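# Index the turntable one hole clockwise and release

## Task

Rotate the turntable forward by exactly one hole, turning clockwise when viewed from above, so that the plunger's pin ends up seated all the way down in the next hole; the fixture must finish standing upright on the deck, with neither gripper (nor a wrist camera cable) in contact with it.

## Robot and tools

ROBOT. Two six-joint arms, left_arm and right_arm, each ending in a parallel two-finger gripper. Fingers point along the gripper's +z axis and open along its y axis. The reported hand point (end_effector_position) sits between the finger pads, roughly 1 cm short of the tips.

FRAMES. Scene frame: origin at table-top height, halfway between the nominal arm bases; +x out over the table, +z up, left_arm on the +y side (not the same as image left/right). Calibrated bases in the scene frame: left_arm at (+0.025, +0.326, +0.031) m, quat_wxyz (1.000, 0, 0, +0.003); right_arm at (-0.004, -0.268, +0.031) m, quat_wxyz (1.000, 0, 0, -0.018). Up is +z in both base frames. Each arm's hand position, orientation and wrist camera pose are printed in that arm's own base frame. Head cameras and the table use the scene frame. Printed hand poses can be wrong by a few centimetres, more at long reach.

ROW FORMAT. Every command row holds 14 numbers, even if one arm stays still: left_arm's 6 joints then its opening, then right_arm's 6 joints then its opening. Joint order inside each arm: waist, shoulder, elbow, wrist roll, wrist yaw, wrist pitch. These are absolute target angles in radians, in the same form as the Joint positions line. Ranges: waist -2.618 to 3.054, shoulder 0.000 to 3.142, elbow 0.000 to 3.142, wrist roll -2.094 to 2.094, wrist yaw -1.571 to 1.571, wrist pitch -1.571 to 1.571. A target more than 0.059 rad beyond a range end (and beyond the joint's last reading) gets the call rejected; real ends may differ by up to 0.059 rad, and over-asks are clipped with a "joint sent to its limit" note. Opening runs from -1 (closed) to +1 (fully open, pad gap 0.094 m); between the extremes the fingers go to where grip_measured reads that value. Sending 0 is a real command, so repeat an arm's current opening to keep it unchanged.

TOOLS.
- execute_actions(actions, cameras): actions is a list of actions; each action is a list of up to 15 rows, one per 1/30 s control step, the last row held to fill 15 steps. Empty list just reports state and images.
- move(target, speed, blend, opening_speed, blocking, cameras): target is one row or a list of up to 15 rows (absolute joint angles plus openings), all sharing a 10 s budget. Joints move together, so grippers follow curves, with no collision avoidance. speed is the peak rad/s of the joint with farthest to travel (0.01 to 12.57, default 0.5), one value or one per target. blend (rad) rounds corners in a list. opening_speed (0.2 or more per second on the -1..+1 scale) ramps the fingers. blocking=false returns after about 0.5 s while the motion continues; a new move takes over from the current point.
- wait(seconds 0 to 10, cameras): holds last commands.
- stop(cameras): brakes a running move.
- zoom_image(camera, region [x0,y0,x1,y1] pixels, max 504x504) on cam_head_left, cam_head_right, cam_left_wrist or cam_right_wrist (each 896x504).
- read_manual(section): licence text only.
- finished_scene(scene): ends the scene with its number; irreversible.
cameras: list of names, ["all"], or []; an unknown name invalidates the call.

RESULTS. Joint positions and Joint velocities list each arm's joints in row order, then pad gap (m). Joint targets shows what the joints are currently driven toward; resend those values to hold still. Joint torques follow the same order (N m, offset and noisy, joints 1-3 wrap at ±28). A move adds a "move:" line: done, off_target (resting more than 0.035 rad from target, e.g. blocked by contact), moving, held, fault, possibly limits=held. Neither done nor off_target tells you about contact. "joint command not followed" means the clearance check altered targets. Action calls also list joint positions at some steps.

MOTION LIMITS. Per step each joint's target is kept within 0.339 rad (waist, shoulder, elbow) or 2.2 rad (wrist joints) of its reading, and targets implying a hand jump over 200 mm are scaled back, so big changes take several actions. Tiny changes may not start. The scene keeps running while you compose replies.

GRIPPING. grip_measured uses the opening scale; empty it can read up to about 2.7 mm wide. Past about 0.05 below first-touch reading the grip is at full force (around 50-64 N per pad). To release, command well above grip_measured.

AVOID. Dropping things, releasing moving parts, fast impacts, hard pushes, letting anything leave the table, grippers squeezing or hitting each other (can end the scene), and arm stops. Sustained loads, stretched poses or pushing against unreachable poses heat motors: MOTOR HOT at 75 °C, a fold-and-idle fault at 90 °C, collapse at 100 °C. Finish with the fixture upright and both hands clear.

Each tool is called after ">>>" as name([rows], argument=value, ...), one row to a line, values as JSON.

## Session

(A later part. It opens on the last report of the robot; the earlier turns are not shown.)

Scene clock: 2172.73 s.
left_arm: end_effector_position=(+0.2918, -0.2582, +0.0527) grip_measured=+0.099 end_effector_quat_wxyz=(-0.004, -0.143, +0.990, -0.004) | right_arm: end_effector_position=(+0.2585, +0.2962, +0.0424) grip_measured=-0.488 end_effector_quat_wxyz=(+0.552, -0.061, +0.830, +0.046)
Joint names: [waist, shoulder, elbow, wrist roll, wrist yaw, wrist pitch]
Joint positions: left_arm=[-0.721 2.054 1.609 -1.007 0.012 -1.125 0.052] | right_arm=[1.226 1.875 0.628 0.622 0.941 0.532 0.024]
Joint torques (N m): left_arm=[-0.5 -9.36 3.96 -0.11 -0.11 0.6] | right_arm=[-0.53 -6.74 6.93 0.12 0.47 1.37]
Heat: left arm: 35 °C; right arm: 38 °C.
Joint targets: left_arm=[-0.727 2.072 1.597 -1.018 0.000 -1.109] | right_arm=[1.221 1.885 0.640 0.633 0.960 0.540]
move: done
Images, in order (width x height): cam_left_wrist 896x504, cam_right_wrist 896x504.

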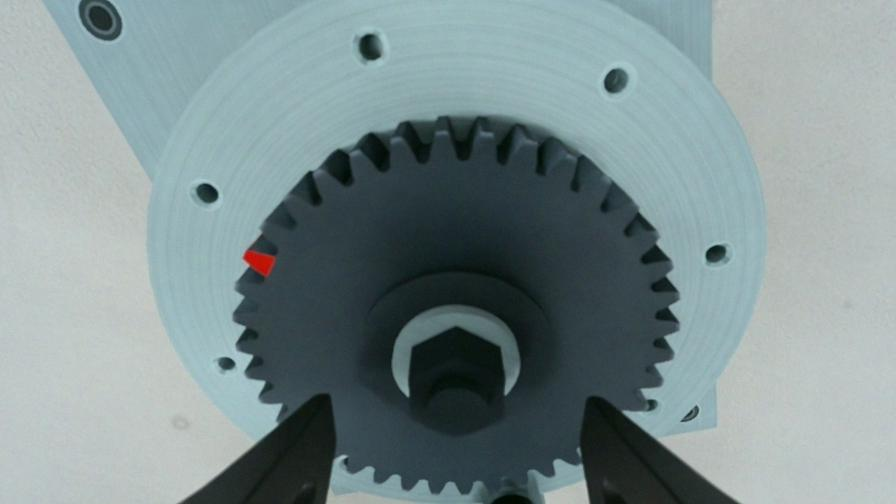

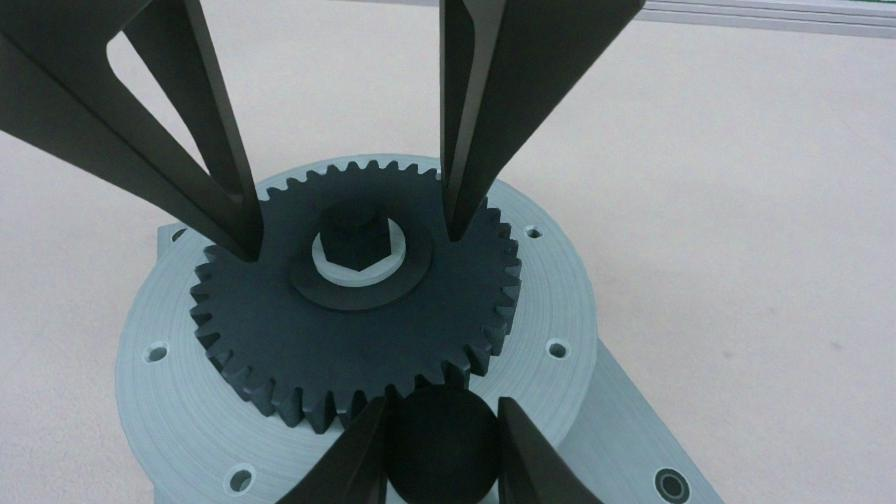

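>>> move(target=[-0.727, 2.084, 1.572, -1.018, -0.016, -1.073, -0.35, 1.221, 1.885, 0.640, 0.633, 0.960, 0.540, -0.9], speed=0.15, cameras=["cam_left_wrist", "cam_right_wrist"])

>>> zoom_image(camera="cam_left_wrist", region=[350, 304, 570, 504])

Scene clock: 2189.77 s.
left_arm: end_effector_position=(+0.2943, -0.2569, +0.0434) grip_measured=-0.348 end_effector_quat_wxyz=(+0.002, -0.143, +0.990, -0.001) | right_arm: end_effector_position=(+0.2585, +0.2962, +0.0424) grip_measured=-0.488 end_effector_quat_wxyz=(+0.552, -0.061, +0.830, +0.046)
Joint names: [waist, shoulder, elbow, wrist roll, wrist yaw, wrist pitch]
Joint positions: left_arm=[-0.721 2.063 1.585 -1.008 -0.003 -1.089 0.031] | right_arm=[1.226 1.875 0.628 0.622 0.941 0.532 0.024]
Joint torques (N m): left_arm=[-0.5 -9.21 3.81 -0.11 -0.12 0.59] | right_arm=[-0.51 -6.72 6.93 0.12 0.46 1.37]
Heat: left arm: 36 °C; right arm: 38 °C.
Joint targets: left_arm=[-0.727 2.084 1.572 -1.018 -0.016 -1.073] | right_arm=[1.221 1.885 0.640 0.633 0.960 0.540]
move: done
Images, in order (width x height): cam_left_wrist 896x504, cam_right_wrist 896x504.

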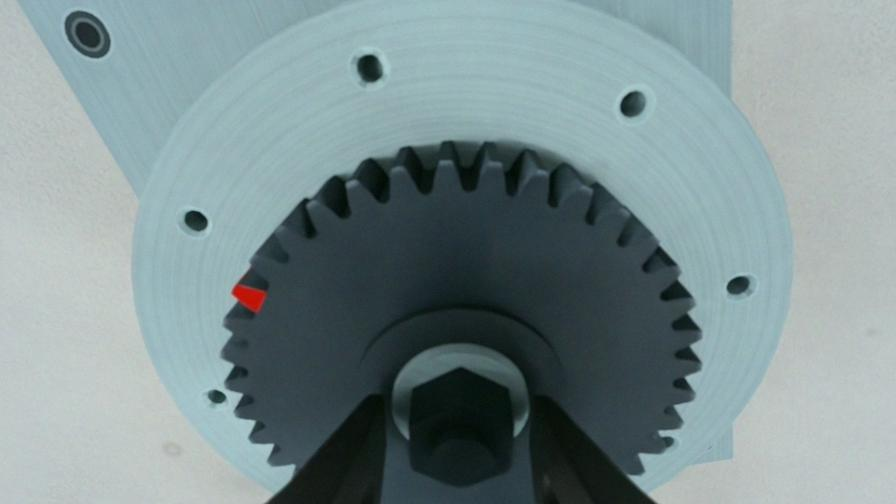

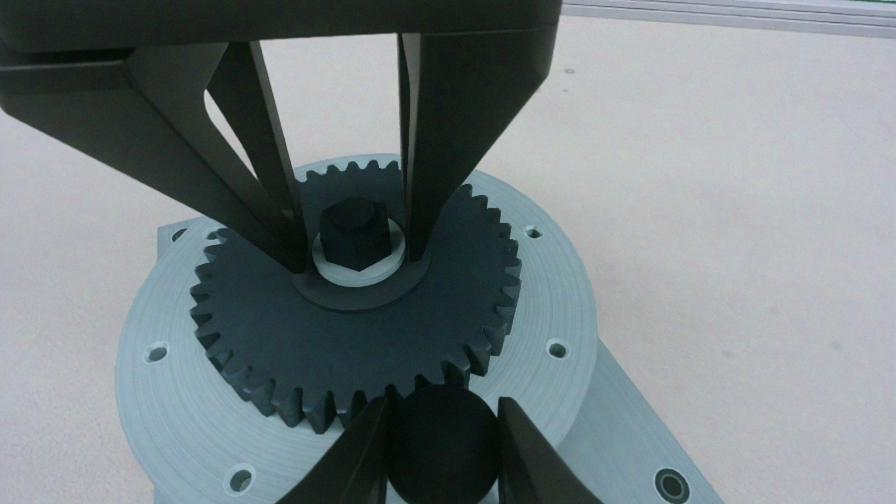

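Scaled by 2.291 from the camera's 896x504 image, which has a finer 1280x720 frame.

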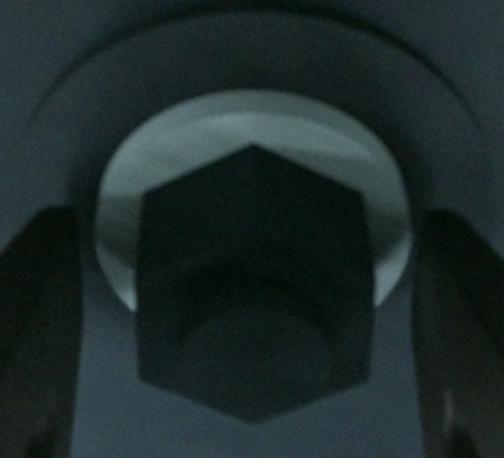

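>>> move(target=[-0.727, 2.084, 1.572, -1.018, -0.016, -1.073, -0.8, 1.221, 1.885, 0.640, 0.633, 0.960, 0.540, -0.9], opening_speed=0.3, cameras=[])

>>> move(target=[-0.727, 2.084, 1.572, -1.018, -0.016, -1.073, -0.8, 1.221, 1.765, 0.69, 0.633, 1.11, 0.76, -0.9], speed=0.2, cameras=["cam_left_wrist", "cam_right_wrist"])

>>> move(target=[-0.727, 2.084, 1.572, -0.80, -0.016, -1.073, -0.8, 1.221, 1.765, 0.69, 0.633, 1.11, 0.76, -0.9], speed=0.2, cameras=["cam_left_wrist", "cam_right_wrist"])

Scene clock: 2205.23 s.
left_arm: end_effector_position=(+0.2953, -0.2567, +0.0434) grip_measured=-0.624 end_effector_quat_wxyz=(+0.004, -0.143, +0.990, +0.000) | right_arm: end_effector_position=(+0.2585, +0.2962, +0.0424) grip_measured=-0.488 end_effector_quat_wxyz=(+0.552, -0.061, +0.830, +0.046)
Joint names: [waist, shoulder, elbow, wrist roll, wrist yaw, wrist pitch]
Joint positions: left_arm=[-0.721 2.063 1.585 -1.009 -0.007 -1.087 0.018] | right_arm=[1.226 1.875 0.628 0.622 0.941 0.532 0.024]
Joint torques (N m): left_arm=[-0.5 -9.18 3.81 -0.1 -0.1 0.58] | right_arm=[-0.51 -6.78 6.93 0.14 0.46 1.37]
Heat: left arm: 37 °C; right arm: 37 °C.
Joint targets: left_arm=[-0.727 2.084 1.572 -1.018 -0.016 -1.073] | right_arm=[1.221 1.885 0.640 0.633 0.960 0.540]
move: done
No camera images: "cameras" was empty.

Scene clock: 2206.60 s.
left_arm: end_effector_position=(+0.2953, -0.2567, +0.0434) grip_measured=-0.624 end_effector_quat_wxyz=(+0.004, -0.143, +0.990, +0.000) | right_arm: end_effector_position=(+0.2611, +0.2958, +0.0504) grip_measured=-0.488 end_effector_quat_wxyz=(+0.564, -0.047, +0.823, +0.051)
Joint names: [waist, shoulder, elbow, wrist roll, wrist yaw, wrist pitch]
Joint positions: left_arm=[-0.721 2.063 1.585 -1.009 -0.007 -1.087 0.018] | right_arm=[1.226 1.868 0.628 0.622 0.966 0.557 0.024]
Joint torques (N m): left_arm=[-0.55 -9.2 3.81 -0.1 -0.1 0.58] | right_arm=[-0.49 -15.84 11.92 0.14 1.74 3.15]
Heat: left arm: 37 °C; right arm: 38 °C.
Joint targets: left_arm=[-0.727 2.084 1.572 -1.018 -0.016 -1.073] | right_arm=[1.221 1.765 0.690 0.633 1.110 0.760]
move: off_target (right_arm); right_arm: the wrist pitch is farthest, 0.203 rad from its target
Images, in order (width x height): cam_left_wrist 896x504, cam_right_wrist 896x504.

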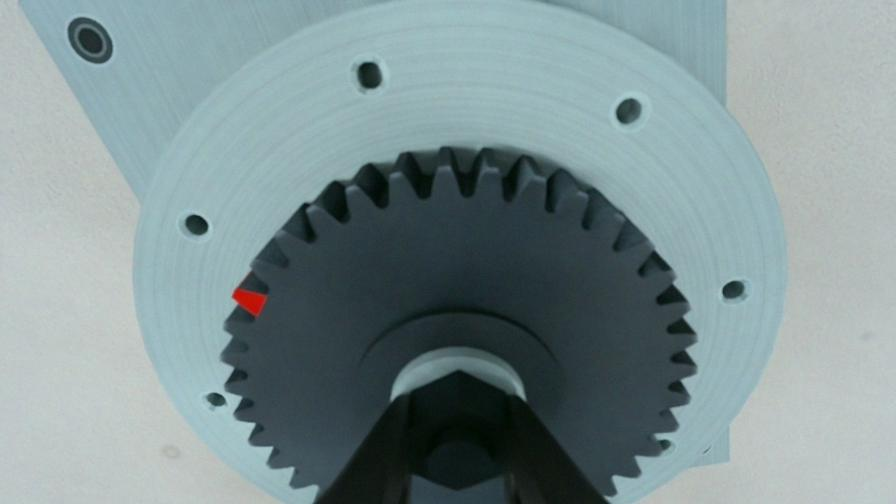

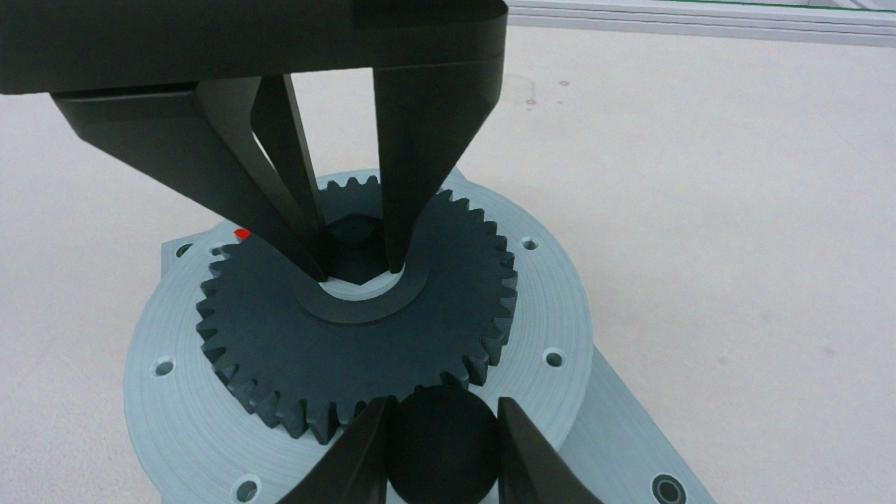

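Scene clock: 2208.30 s.
left_arm: end_effector_position=(+0.2953, -0.2566, +0.0434) grip_measured=-0.624 end_effector_quat_wxyz=(+0.005, -0.047, +0.999, +0.001) | right_arm: end_effector_position=(+0.2611, +0.2958, +0.0504) grip_measured=-0.488 end_effector_quat_wxyz=(+0.564, -0.047, +0.823, +0.051)
Joint names: [waist, shoulder, elbow, wrist roll, wrist yaw, wrist pitch]
Joint positions: left_arm=[-0.721 2.063 1.585 -0.815 -0.007 -1.087 0.018] | right_arm=[1.226 1.868 0.628 0.622 0.966 0.557 0.024]
Joint torques (N m): left_arm=[-0.51 -9.21 3.84 0.18 -0.09 0.58] | right_arm=[-0.47 -15.79 11.92 0.12 1.74 3.16]
Heat: left arm: 37 °C; right arm: 40 °C.
Joint targets: left_arm=[-0.727 2.084 1.572 -0.800 -0.016 -1.073] | right_arm=[1.221 1.765 0.690 0.633 1.110 0.760]
move: off_target (right_arm); right_arm: the wrist pitch is farthest, 0.203 rad from its target
Images, in order (width x height): cam_left_wrist 896x504, cam_right_wrist 896x504.

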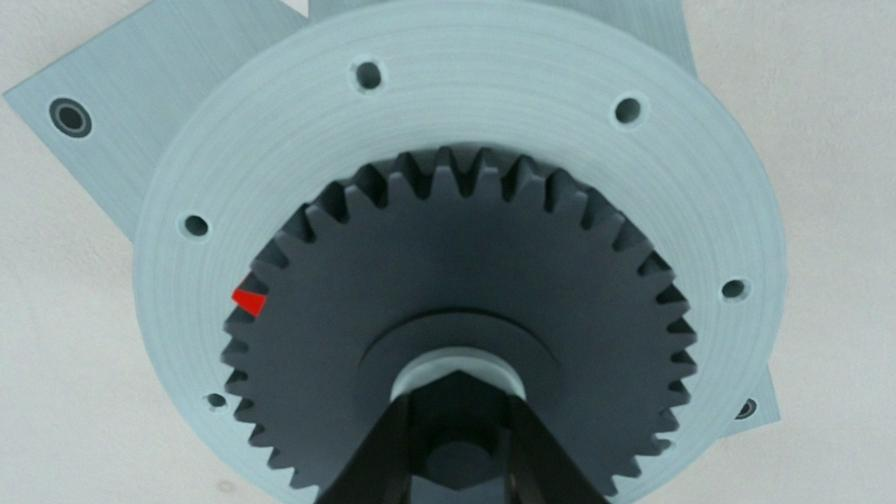

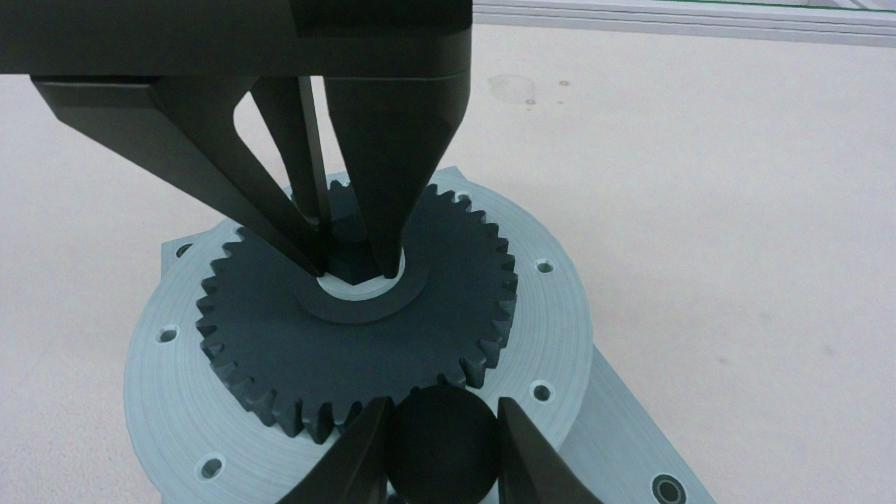

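>>> move(target=[-0.727, 2.084, 1.572, -0.209, -0.016, -1.073, -0.8, 1.221, 1.765, 0.69, 0.633, 1.11, 0.76, -0.9], speed=0.4, cameras=["cam_left_wrist", "cam_right_wrist"])

>>> zoom_image(camera="cam_right_wrist", region=[100, 140, 600, 504])

Scene clock: 2221.07 s.
left_arm: end_effector_position=(+0.2954, -0.2564, +0.0434) grip_measured=-0.624 end_effector_quat_wxyz=(+0.004, +0.246, +0.969, +0.003) | right_arm: end_effector_position=(+0.2611, +0.2958, +0.0504) grip_measured=-0.488 end_effector_quat_wxyz=(+0.564, -0.047, +0.823, +0.051)
Joint names: [waist, shoulder, elbow, wrist roll, wrist yaw, wrist pitch]
Joint positions: left_arm=[-0.721 2.063 1.585 -0.224 -0.009 -1.087 0.018] | right_arm=[1.226 1.868 0.628 0.622 0.966 0.557 0.024]
Joint torques (N m): left_arm=[-0.51 -9.16 3.79 0.16 -0.08 0.58] | right_arm=[-0.46 -15.79 11.92 0.14 1.74 3.16]
Heat: left arm: 37 °C; right arm: 47 °C.
Joint targets: left_arm=[-0.727 2.084 1.572 -0.209 -0.016 -1.073] | right_arm=[1.221 1.765 0.690 0.633 1.110 0.760]
move: off_target (right_arm); right_arm: the wrist pitch is farthest, 0.203 rad from its target
Images, in order (width x height): cam_left_wrist 896x504, cam_right_wrist 896x504.

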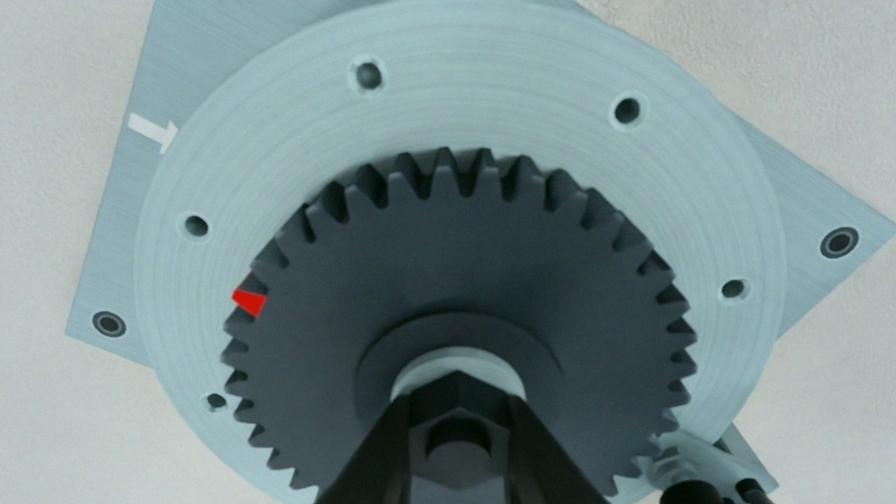

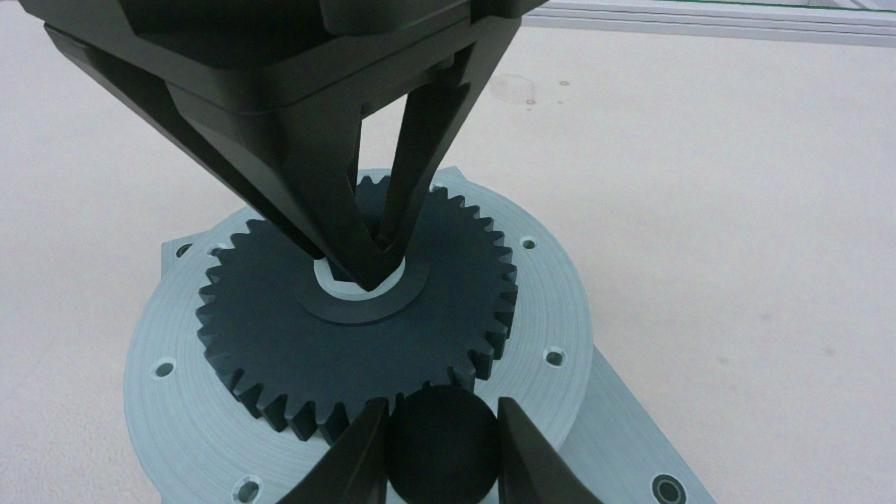

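Scaled by 1.008 from the camera's 896x504 image, which has a finer 1280x720 frame.

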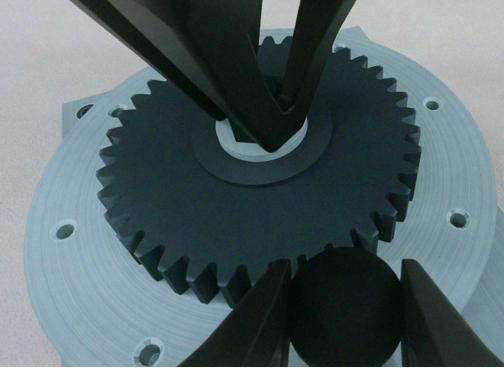

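>>> move(target=[-0.727, 2.084, 1.572, -0.209, -0.016, -1.073, -0.8, 1.221, 1.885, 0.640, 0.633, 0.960, 0.540, -0.9], speed=0.15, cameras=["cam_left_wrist", "cam_right_wrist"])

>>> zoom_image(camera="cam_right_wrist", region=[270, 290, 620, 504])

Scene clock: 2231.63 s.
left_arm: end_effector_position=(+0.2953, -0.2563, +0.0434) grip_measured=-0.624 end_effector_quat_wxyz=(+0.004, +0.248, +0.969, +0.003) | right_arm: end_effector_position=(+0.2586, +0.2962, +0.0425) grip_measured=-0.488 end_effector_quat_wxyz=(+0.551, -0.062, +0.831, +0.047)
Joint names: [waist, shoulder, elbow, wrist roll, wrist yaw, wrist pitch]
Joint positions: left_arm=[-0.721 2.063 1.585 -0.22 -0.009 -1.088 0.018] | right_arm=[1.224 1.872 0.628 0.622 0.936 0.527 0.024]
Joint torques (N m): left_arm=[-0.49 -9.21 3.82 0.14 -0.07 0.58] | right_arm=[-0.38 -6.45 6.94 0.12 0.52 1.41]
Heat: left arm: 37 °C; right arm: 49 °C.
Joint targets: left_arm=[-0.727 2.084 1.572 -0.209 -0.016 -1.073] | right_arm=[1.221 1.885 0.640 0.633 0.960 0.540]
move: done
Images, in order (width x height): cam_left_wrist 896x504, cam_right_wrist 896x504.

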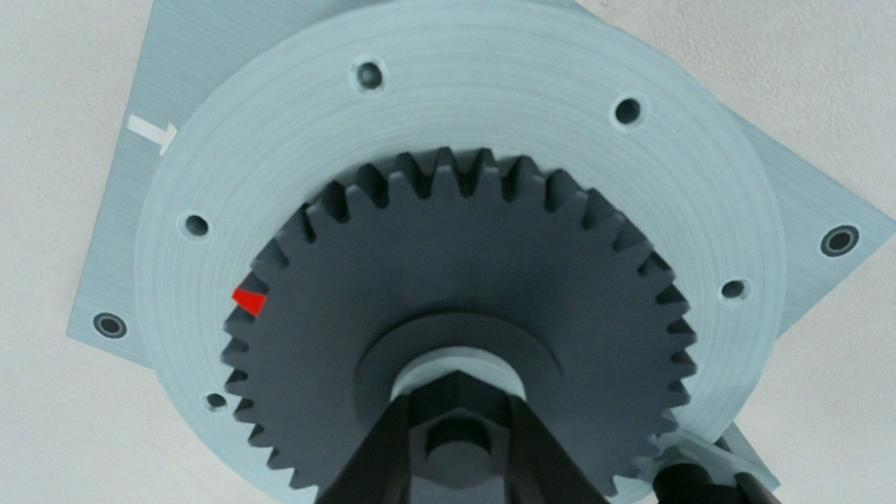

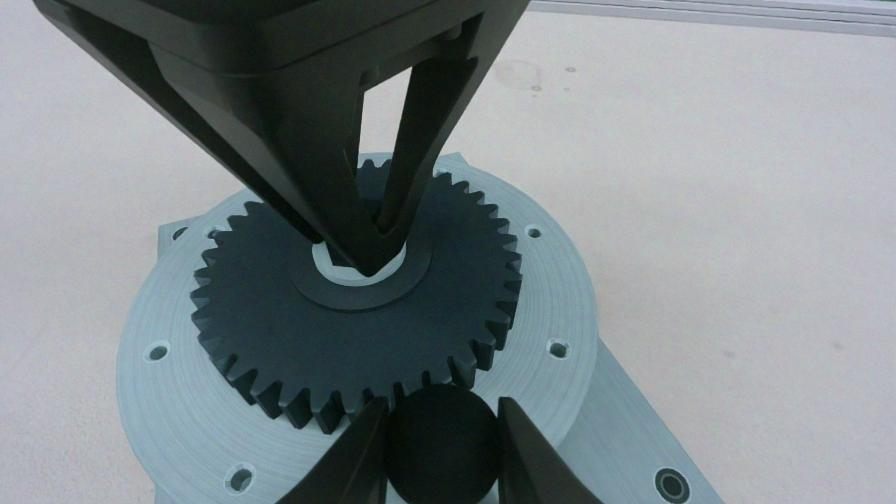

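Scaled by 1.440 from the camera's 896x504 image, which has a finer 1280x720 frame.

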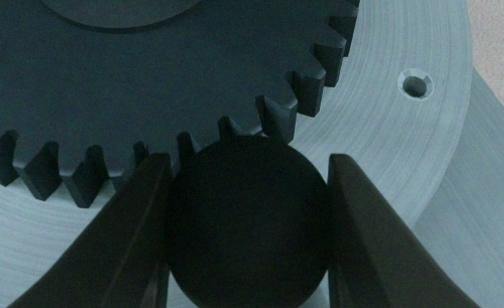

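>>> move([
  [-0.727, 2.084, 1.572, -0.209, -0.016, -1.073, -0.8, 1.221, 1.885, 0.640, 0.633, 0.955, 0.538, 0.0],
  [-0.727, 2.084, 1.572, -0.209, -0.016, -1.073, -0.8, 1.238, 1.850, 0.609, 0.628, 0.963, 0.537, 0.0],
  [-0.727, 2.084, 1.572, -0.209, -0.016, -1.073, -0.8, 1.303, 1.70, 0.544, 0.62, 0.95, 0.48, 0.0],
], speed=0.2, opening_speed=0.4, cameras=["cam_right_wrist"])

>>> move([
  [-0.727, 2.084, 1.572, -0.220, -0.016, -1.073, 0.1, 1.303, 1.70, 0.544, 0.62, 0.95, 0.48, 0.0],
  [-0.715, 2.05, 1.72, -0.22, 0.0, -1.24, 0.1, 1.303, 1.70, 0.544, 0.62, 0.95, 0.48, 0.0],
  [-0.2, 1.8, 1.2, -0.2, 0.5, -0.2, 0.1, 1.303, 1.70, 0.544, 0.62, 0.95, 0.48, 0.0],
], speed=[0.3, 0.3, 0.8], opening_speed=0.4, cameras=["cam_right_wrist", "cam_left_wrist", "cam_head_left"])

>>> zoom_image(camera="cam_right_wrist", region=[150, 80, 650, 504])

>>> zoom_image(camera="cam_head_left", region=[380, 260, 500, 370])

Scene clock: 2257.67 s.
left_arm: end_effector_position=(+0.2953, -0.2563, +0.0434) grip_measured=-0.624 end_effector_quat_wxyz=(+0.004, +0.248, +0.969, +0.003) | right_arm: end_effector_position=(+0.2322, +0.2958, +0.0674) grip_measured=-0.002 end_effector_quat_wxyz=(+0.556, -0.081, +0.823, +0.081)
Joint names: [waist, shoulder, elbow, wrist roll, wrist yaw, wrist pitch]
Joint positions: left_arm=[-0.721 2.063 1.585 -0.22 -0.009 -1.088 0.018] | right_arm=[1.295 1.724 0.554 0.622 0.941 0.493 0.047]
Joint torques (N m): left_arm=[-0.51 -9.22 3.79 0.14 -0.08 0.59] | right_arm=[0.61 -8.43 5.29 0.01 0.37 1.25]
Heat: left arm: 38 °C; right arm: 41 °C.
Joint targets: left_arm=[-0.727 2.084 1.572 -0.209 -0.016 -1.073] | right_arm=[1.303 1.700 0.544 0.620 0.950 0.480]
move: done
Images, in order (width x height): cam_right_wrist 896x504.

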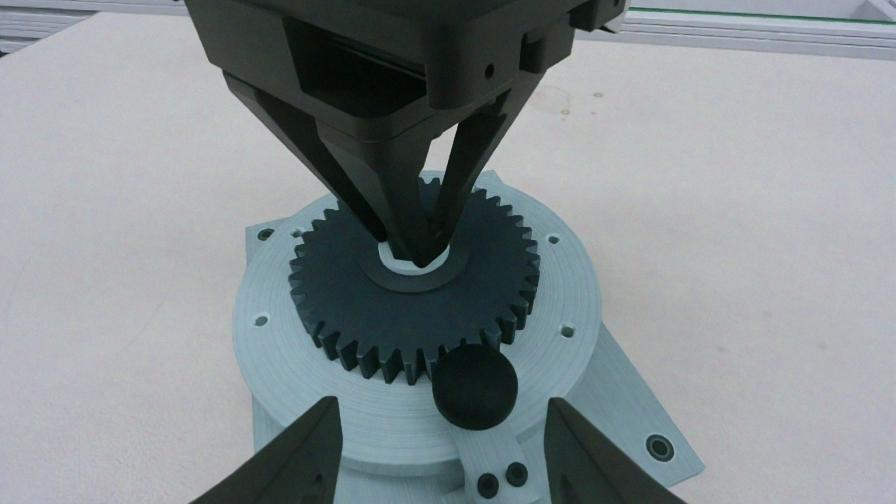

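Scene clock: 2262.90 s.
left_arm: end_effector_position=(+0.4497, -0.1746, +0.1096) grip_measured=+0.098 end_effector_quat_wxyz=(+0.292, +0.079, +0.907, -0.292) | right_arm: end_effector_position=(+0.2321, +0.2957, +0.0673) grip_measured=-0.002 end_effector_quat_wxyz=(+0.556, -0.081, +0.824, +0.080)
Joint names: [waist, shoulder, elbow, wrist roll, wrist yaw, wrist pitch]
Joint positions: left_arm=[-0.198 1.837 1.216 -0.214 0.488 -0.22 0.052] | right_arm=[1.295 1.724 0.554 0.622 0.941 0.492 0.047]
Joint torques (N m): left_arm=[-0.16 -13.42 4.26 0.18 0.26 1.89] | right_arm=[0.65 -8.4 5.3 0 0.35 1.22]
Heat: left arm: 38 °C; right arm: 40 °C.
Joint targets: left_arm=[-0.200 1.800 1.200 -0.200 0.500 -0.200] | right_arm=[1.303 1.700 0.544 0.620 0.950 0.480]
move: off_target (left_arm); left_arm: the shoulder is farthest, 0.037 rad from its target
Images, in order (width x height): cam_head_left 896x504, cam_left_wrist 896x504, cam_right_wrist 896x504.

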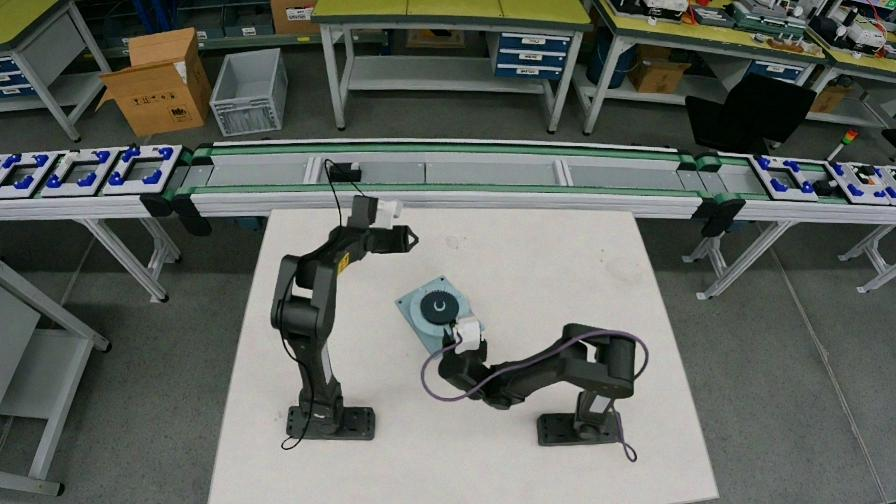

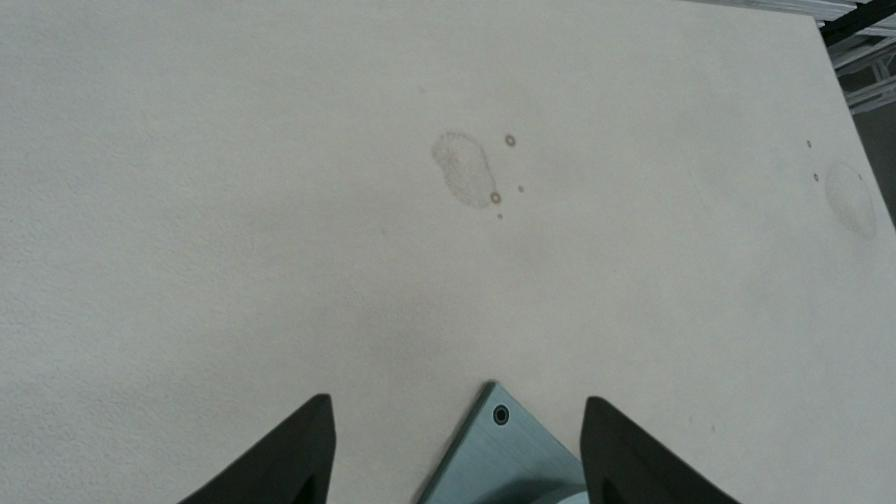

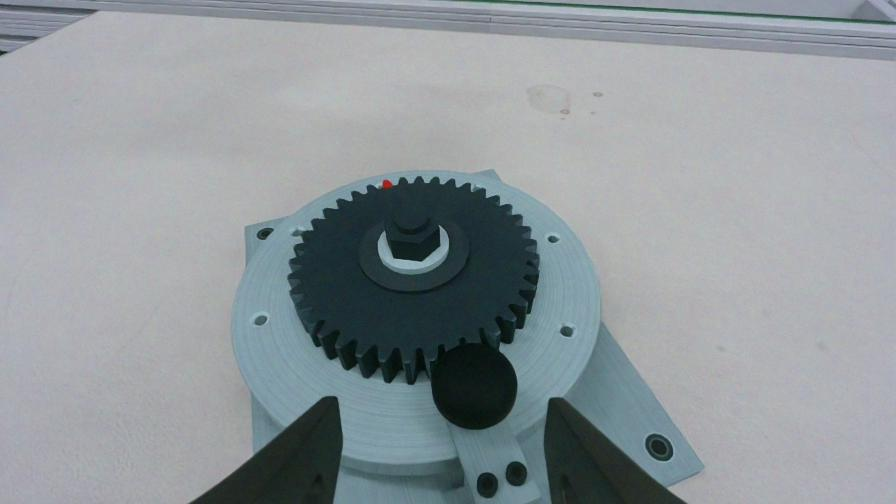

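Scaled by 1.008 from the camera's 896x504 image, which has a finer 1280x720 frame.

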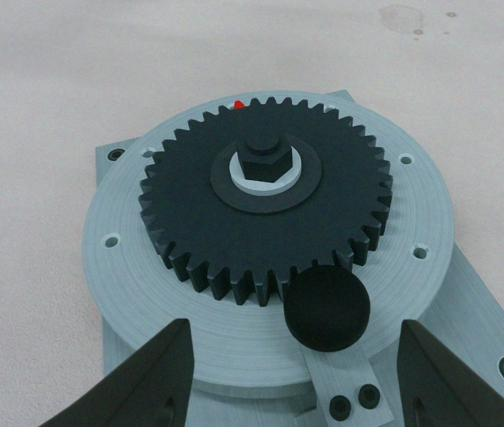

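Scaled by 4.200 from the camera's 896x504 image, which has a finer 1280x720 frame.

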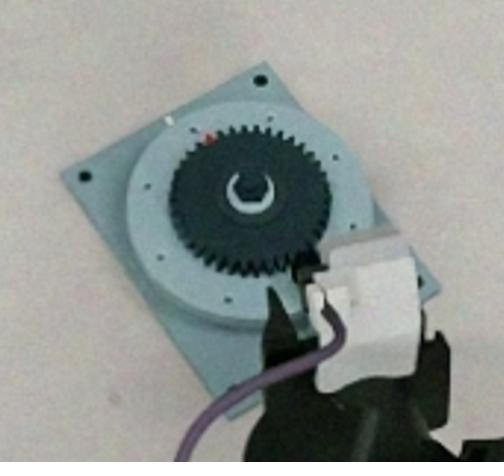

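>>> move([
  [-0.2, 1.8, 1.2, -0.2, 0.5, -0.2, 0.1, 1.206, 1.6, 0.162, 0.2, 0.618, 1.0, 0.2],
  [0.235, 1.96, 0.416, 0.0, 1.5, 1.49, 0.1, -0.036, 1.528, 0.193, 0.114, 0.240, 1.243, 0.2],
], speed=0.8, cameras=["cam_right_wrist", "cam_left_wrist", "cam_head_left"])

>>> zoom_image(camera="cam_left_wrist", region=[600, 320, 680, 400])

>>> zoom_image(camera="cam_head_left", region=[380, 260, 500, 370])

Scene clock: 2276.47 s.
left_arm: end_effector_position=(+0.3064, -0.1100, +0.1187) grip_measured=+0.099 end_effector_quat_wxyz=(+0.556, +0.400, +0.585, -0.434) | right_arm: end_effector_position=(+0.3601, -0.0541, +0.1196) grip_measured=+0.198 end_effector_quat_wxyz=(+0.653, +0.139, +0.741, -0.065)
Joint names: [waist, shoulder, elbow, wrist roll, wrist yaw, wrist pitch]
Joint positions: left_arm=[0.229 1.944 0.426 -0.013 1.491 1.468 0.052] | right_arm=[-0.029 1.548 0.176 0.123 0.254 1.23 0.056]
Joint torques (N m): left_arm=[0.49 -5.27 1.61 0.15 0.09 1.75] | right_arm=[-0.83 -5.78 7.24 -0.06 -0.12 1.88]
Heat: left arm: 38 °C; right arm: 39 °C.
Joint targets: left_arm=[0.235 1.960 0.416 0.000 1.500 1.490] | right_arm=[-0.036 1.528 0.193 0.114 0.240 1.243]
move: done
Images, in order (width x height): cam_head_left 896x504, cam_left_wrist 896x504, cam_right_wrist 896x504.

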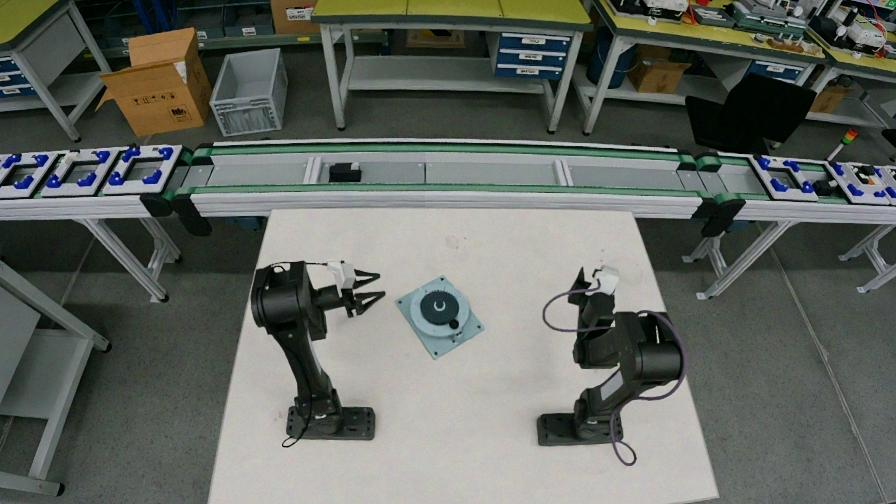

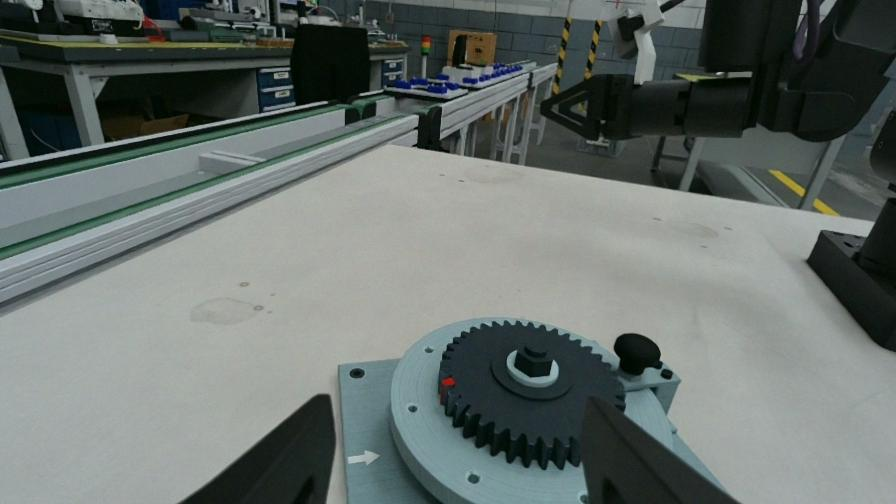

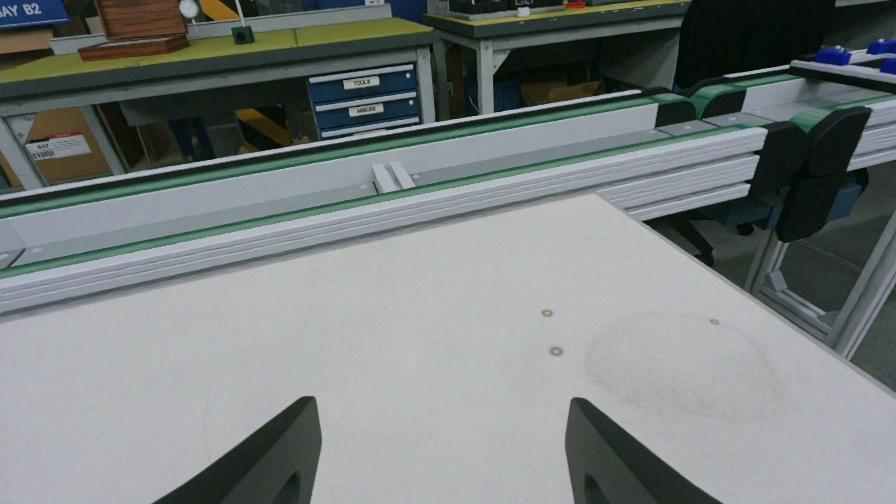

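Scaled by 6.300 from the camera's 896x504 image, which has a finer 1280x720 frame.

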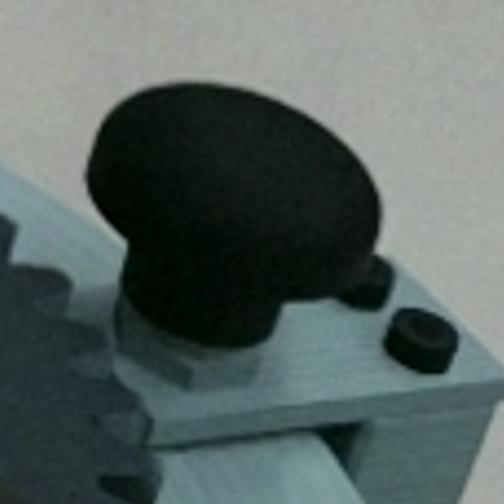

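Scaled by 4.200 from the camera's 896x504 image, which has a finer 1280x720 frame.

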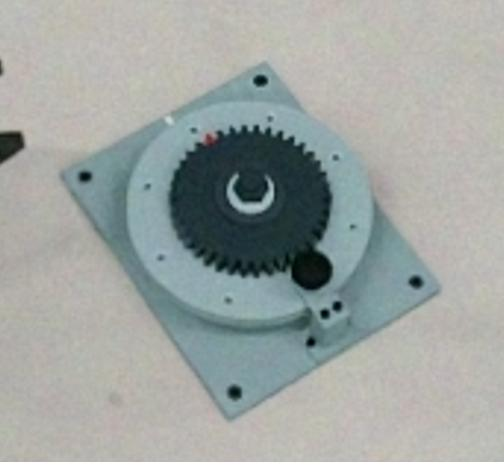

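>>> finished_scene(scene=1)

The scene is finished: the task was done.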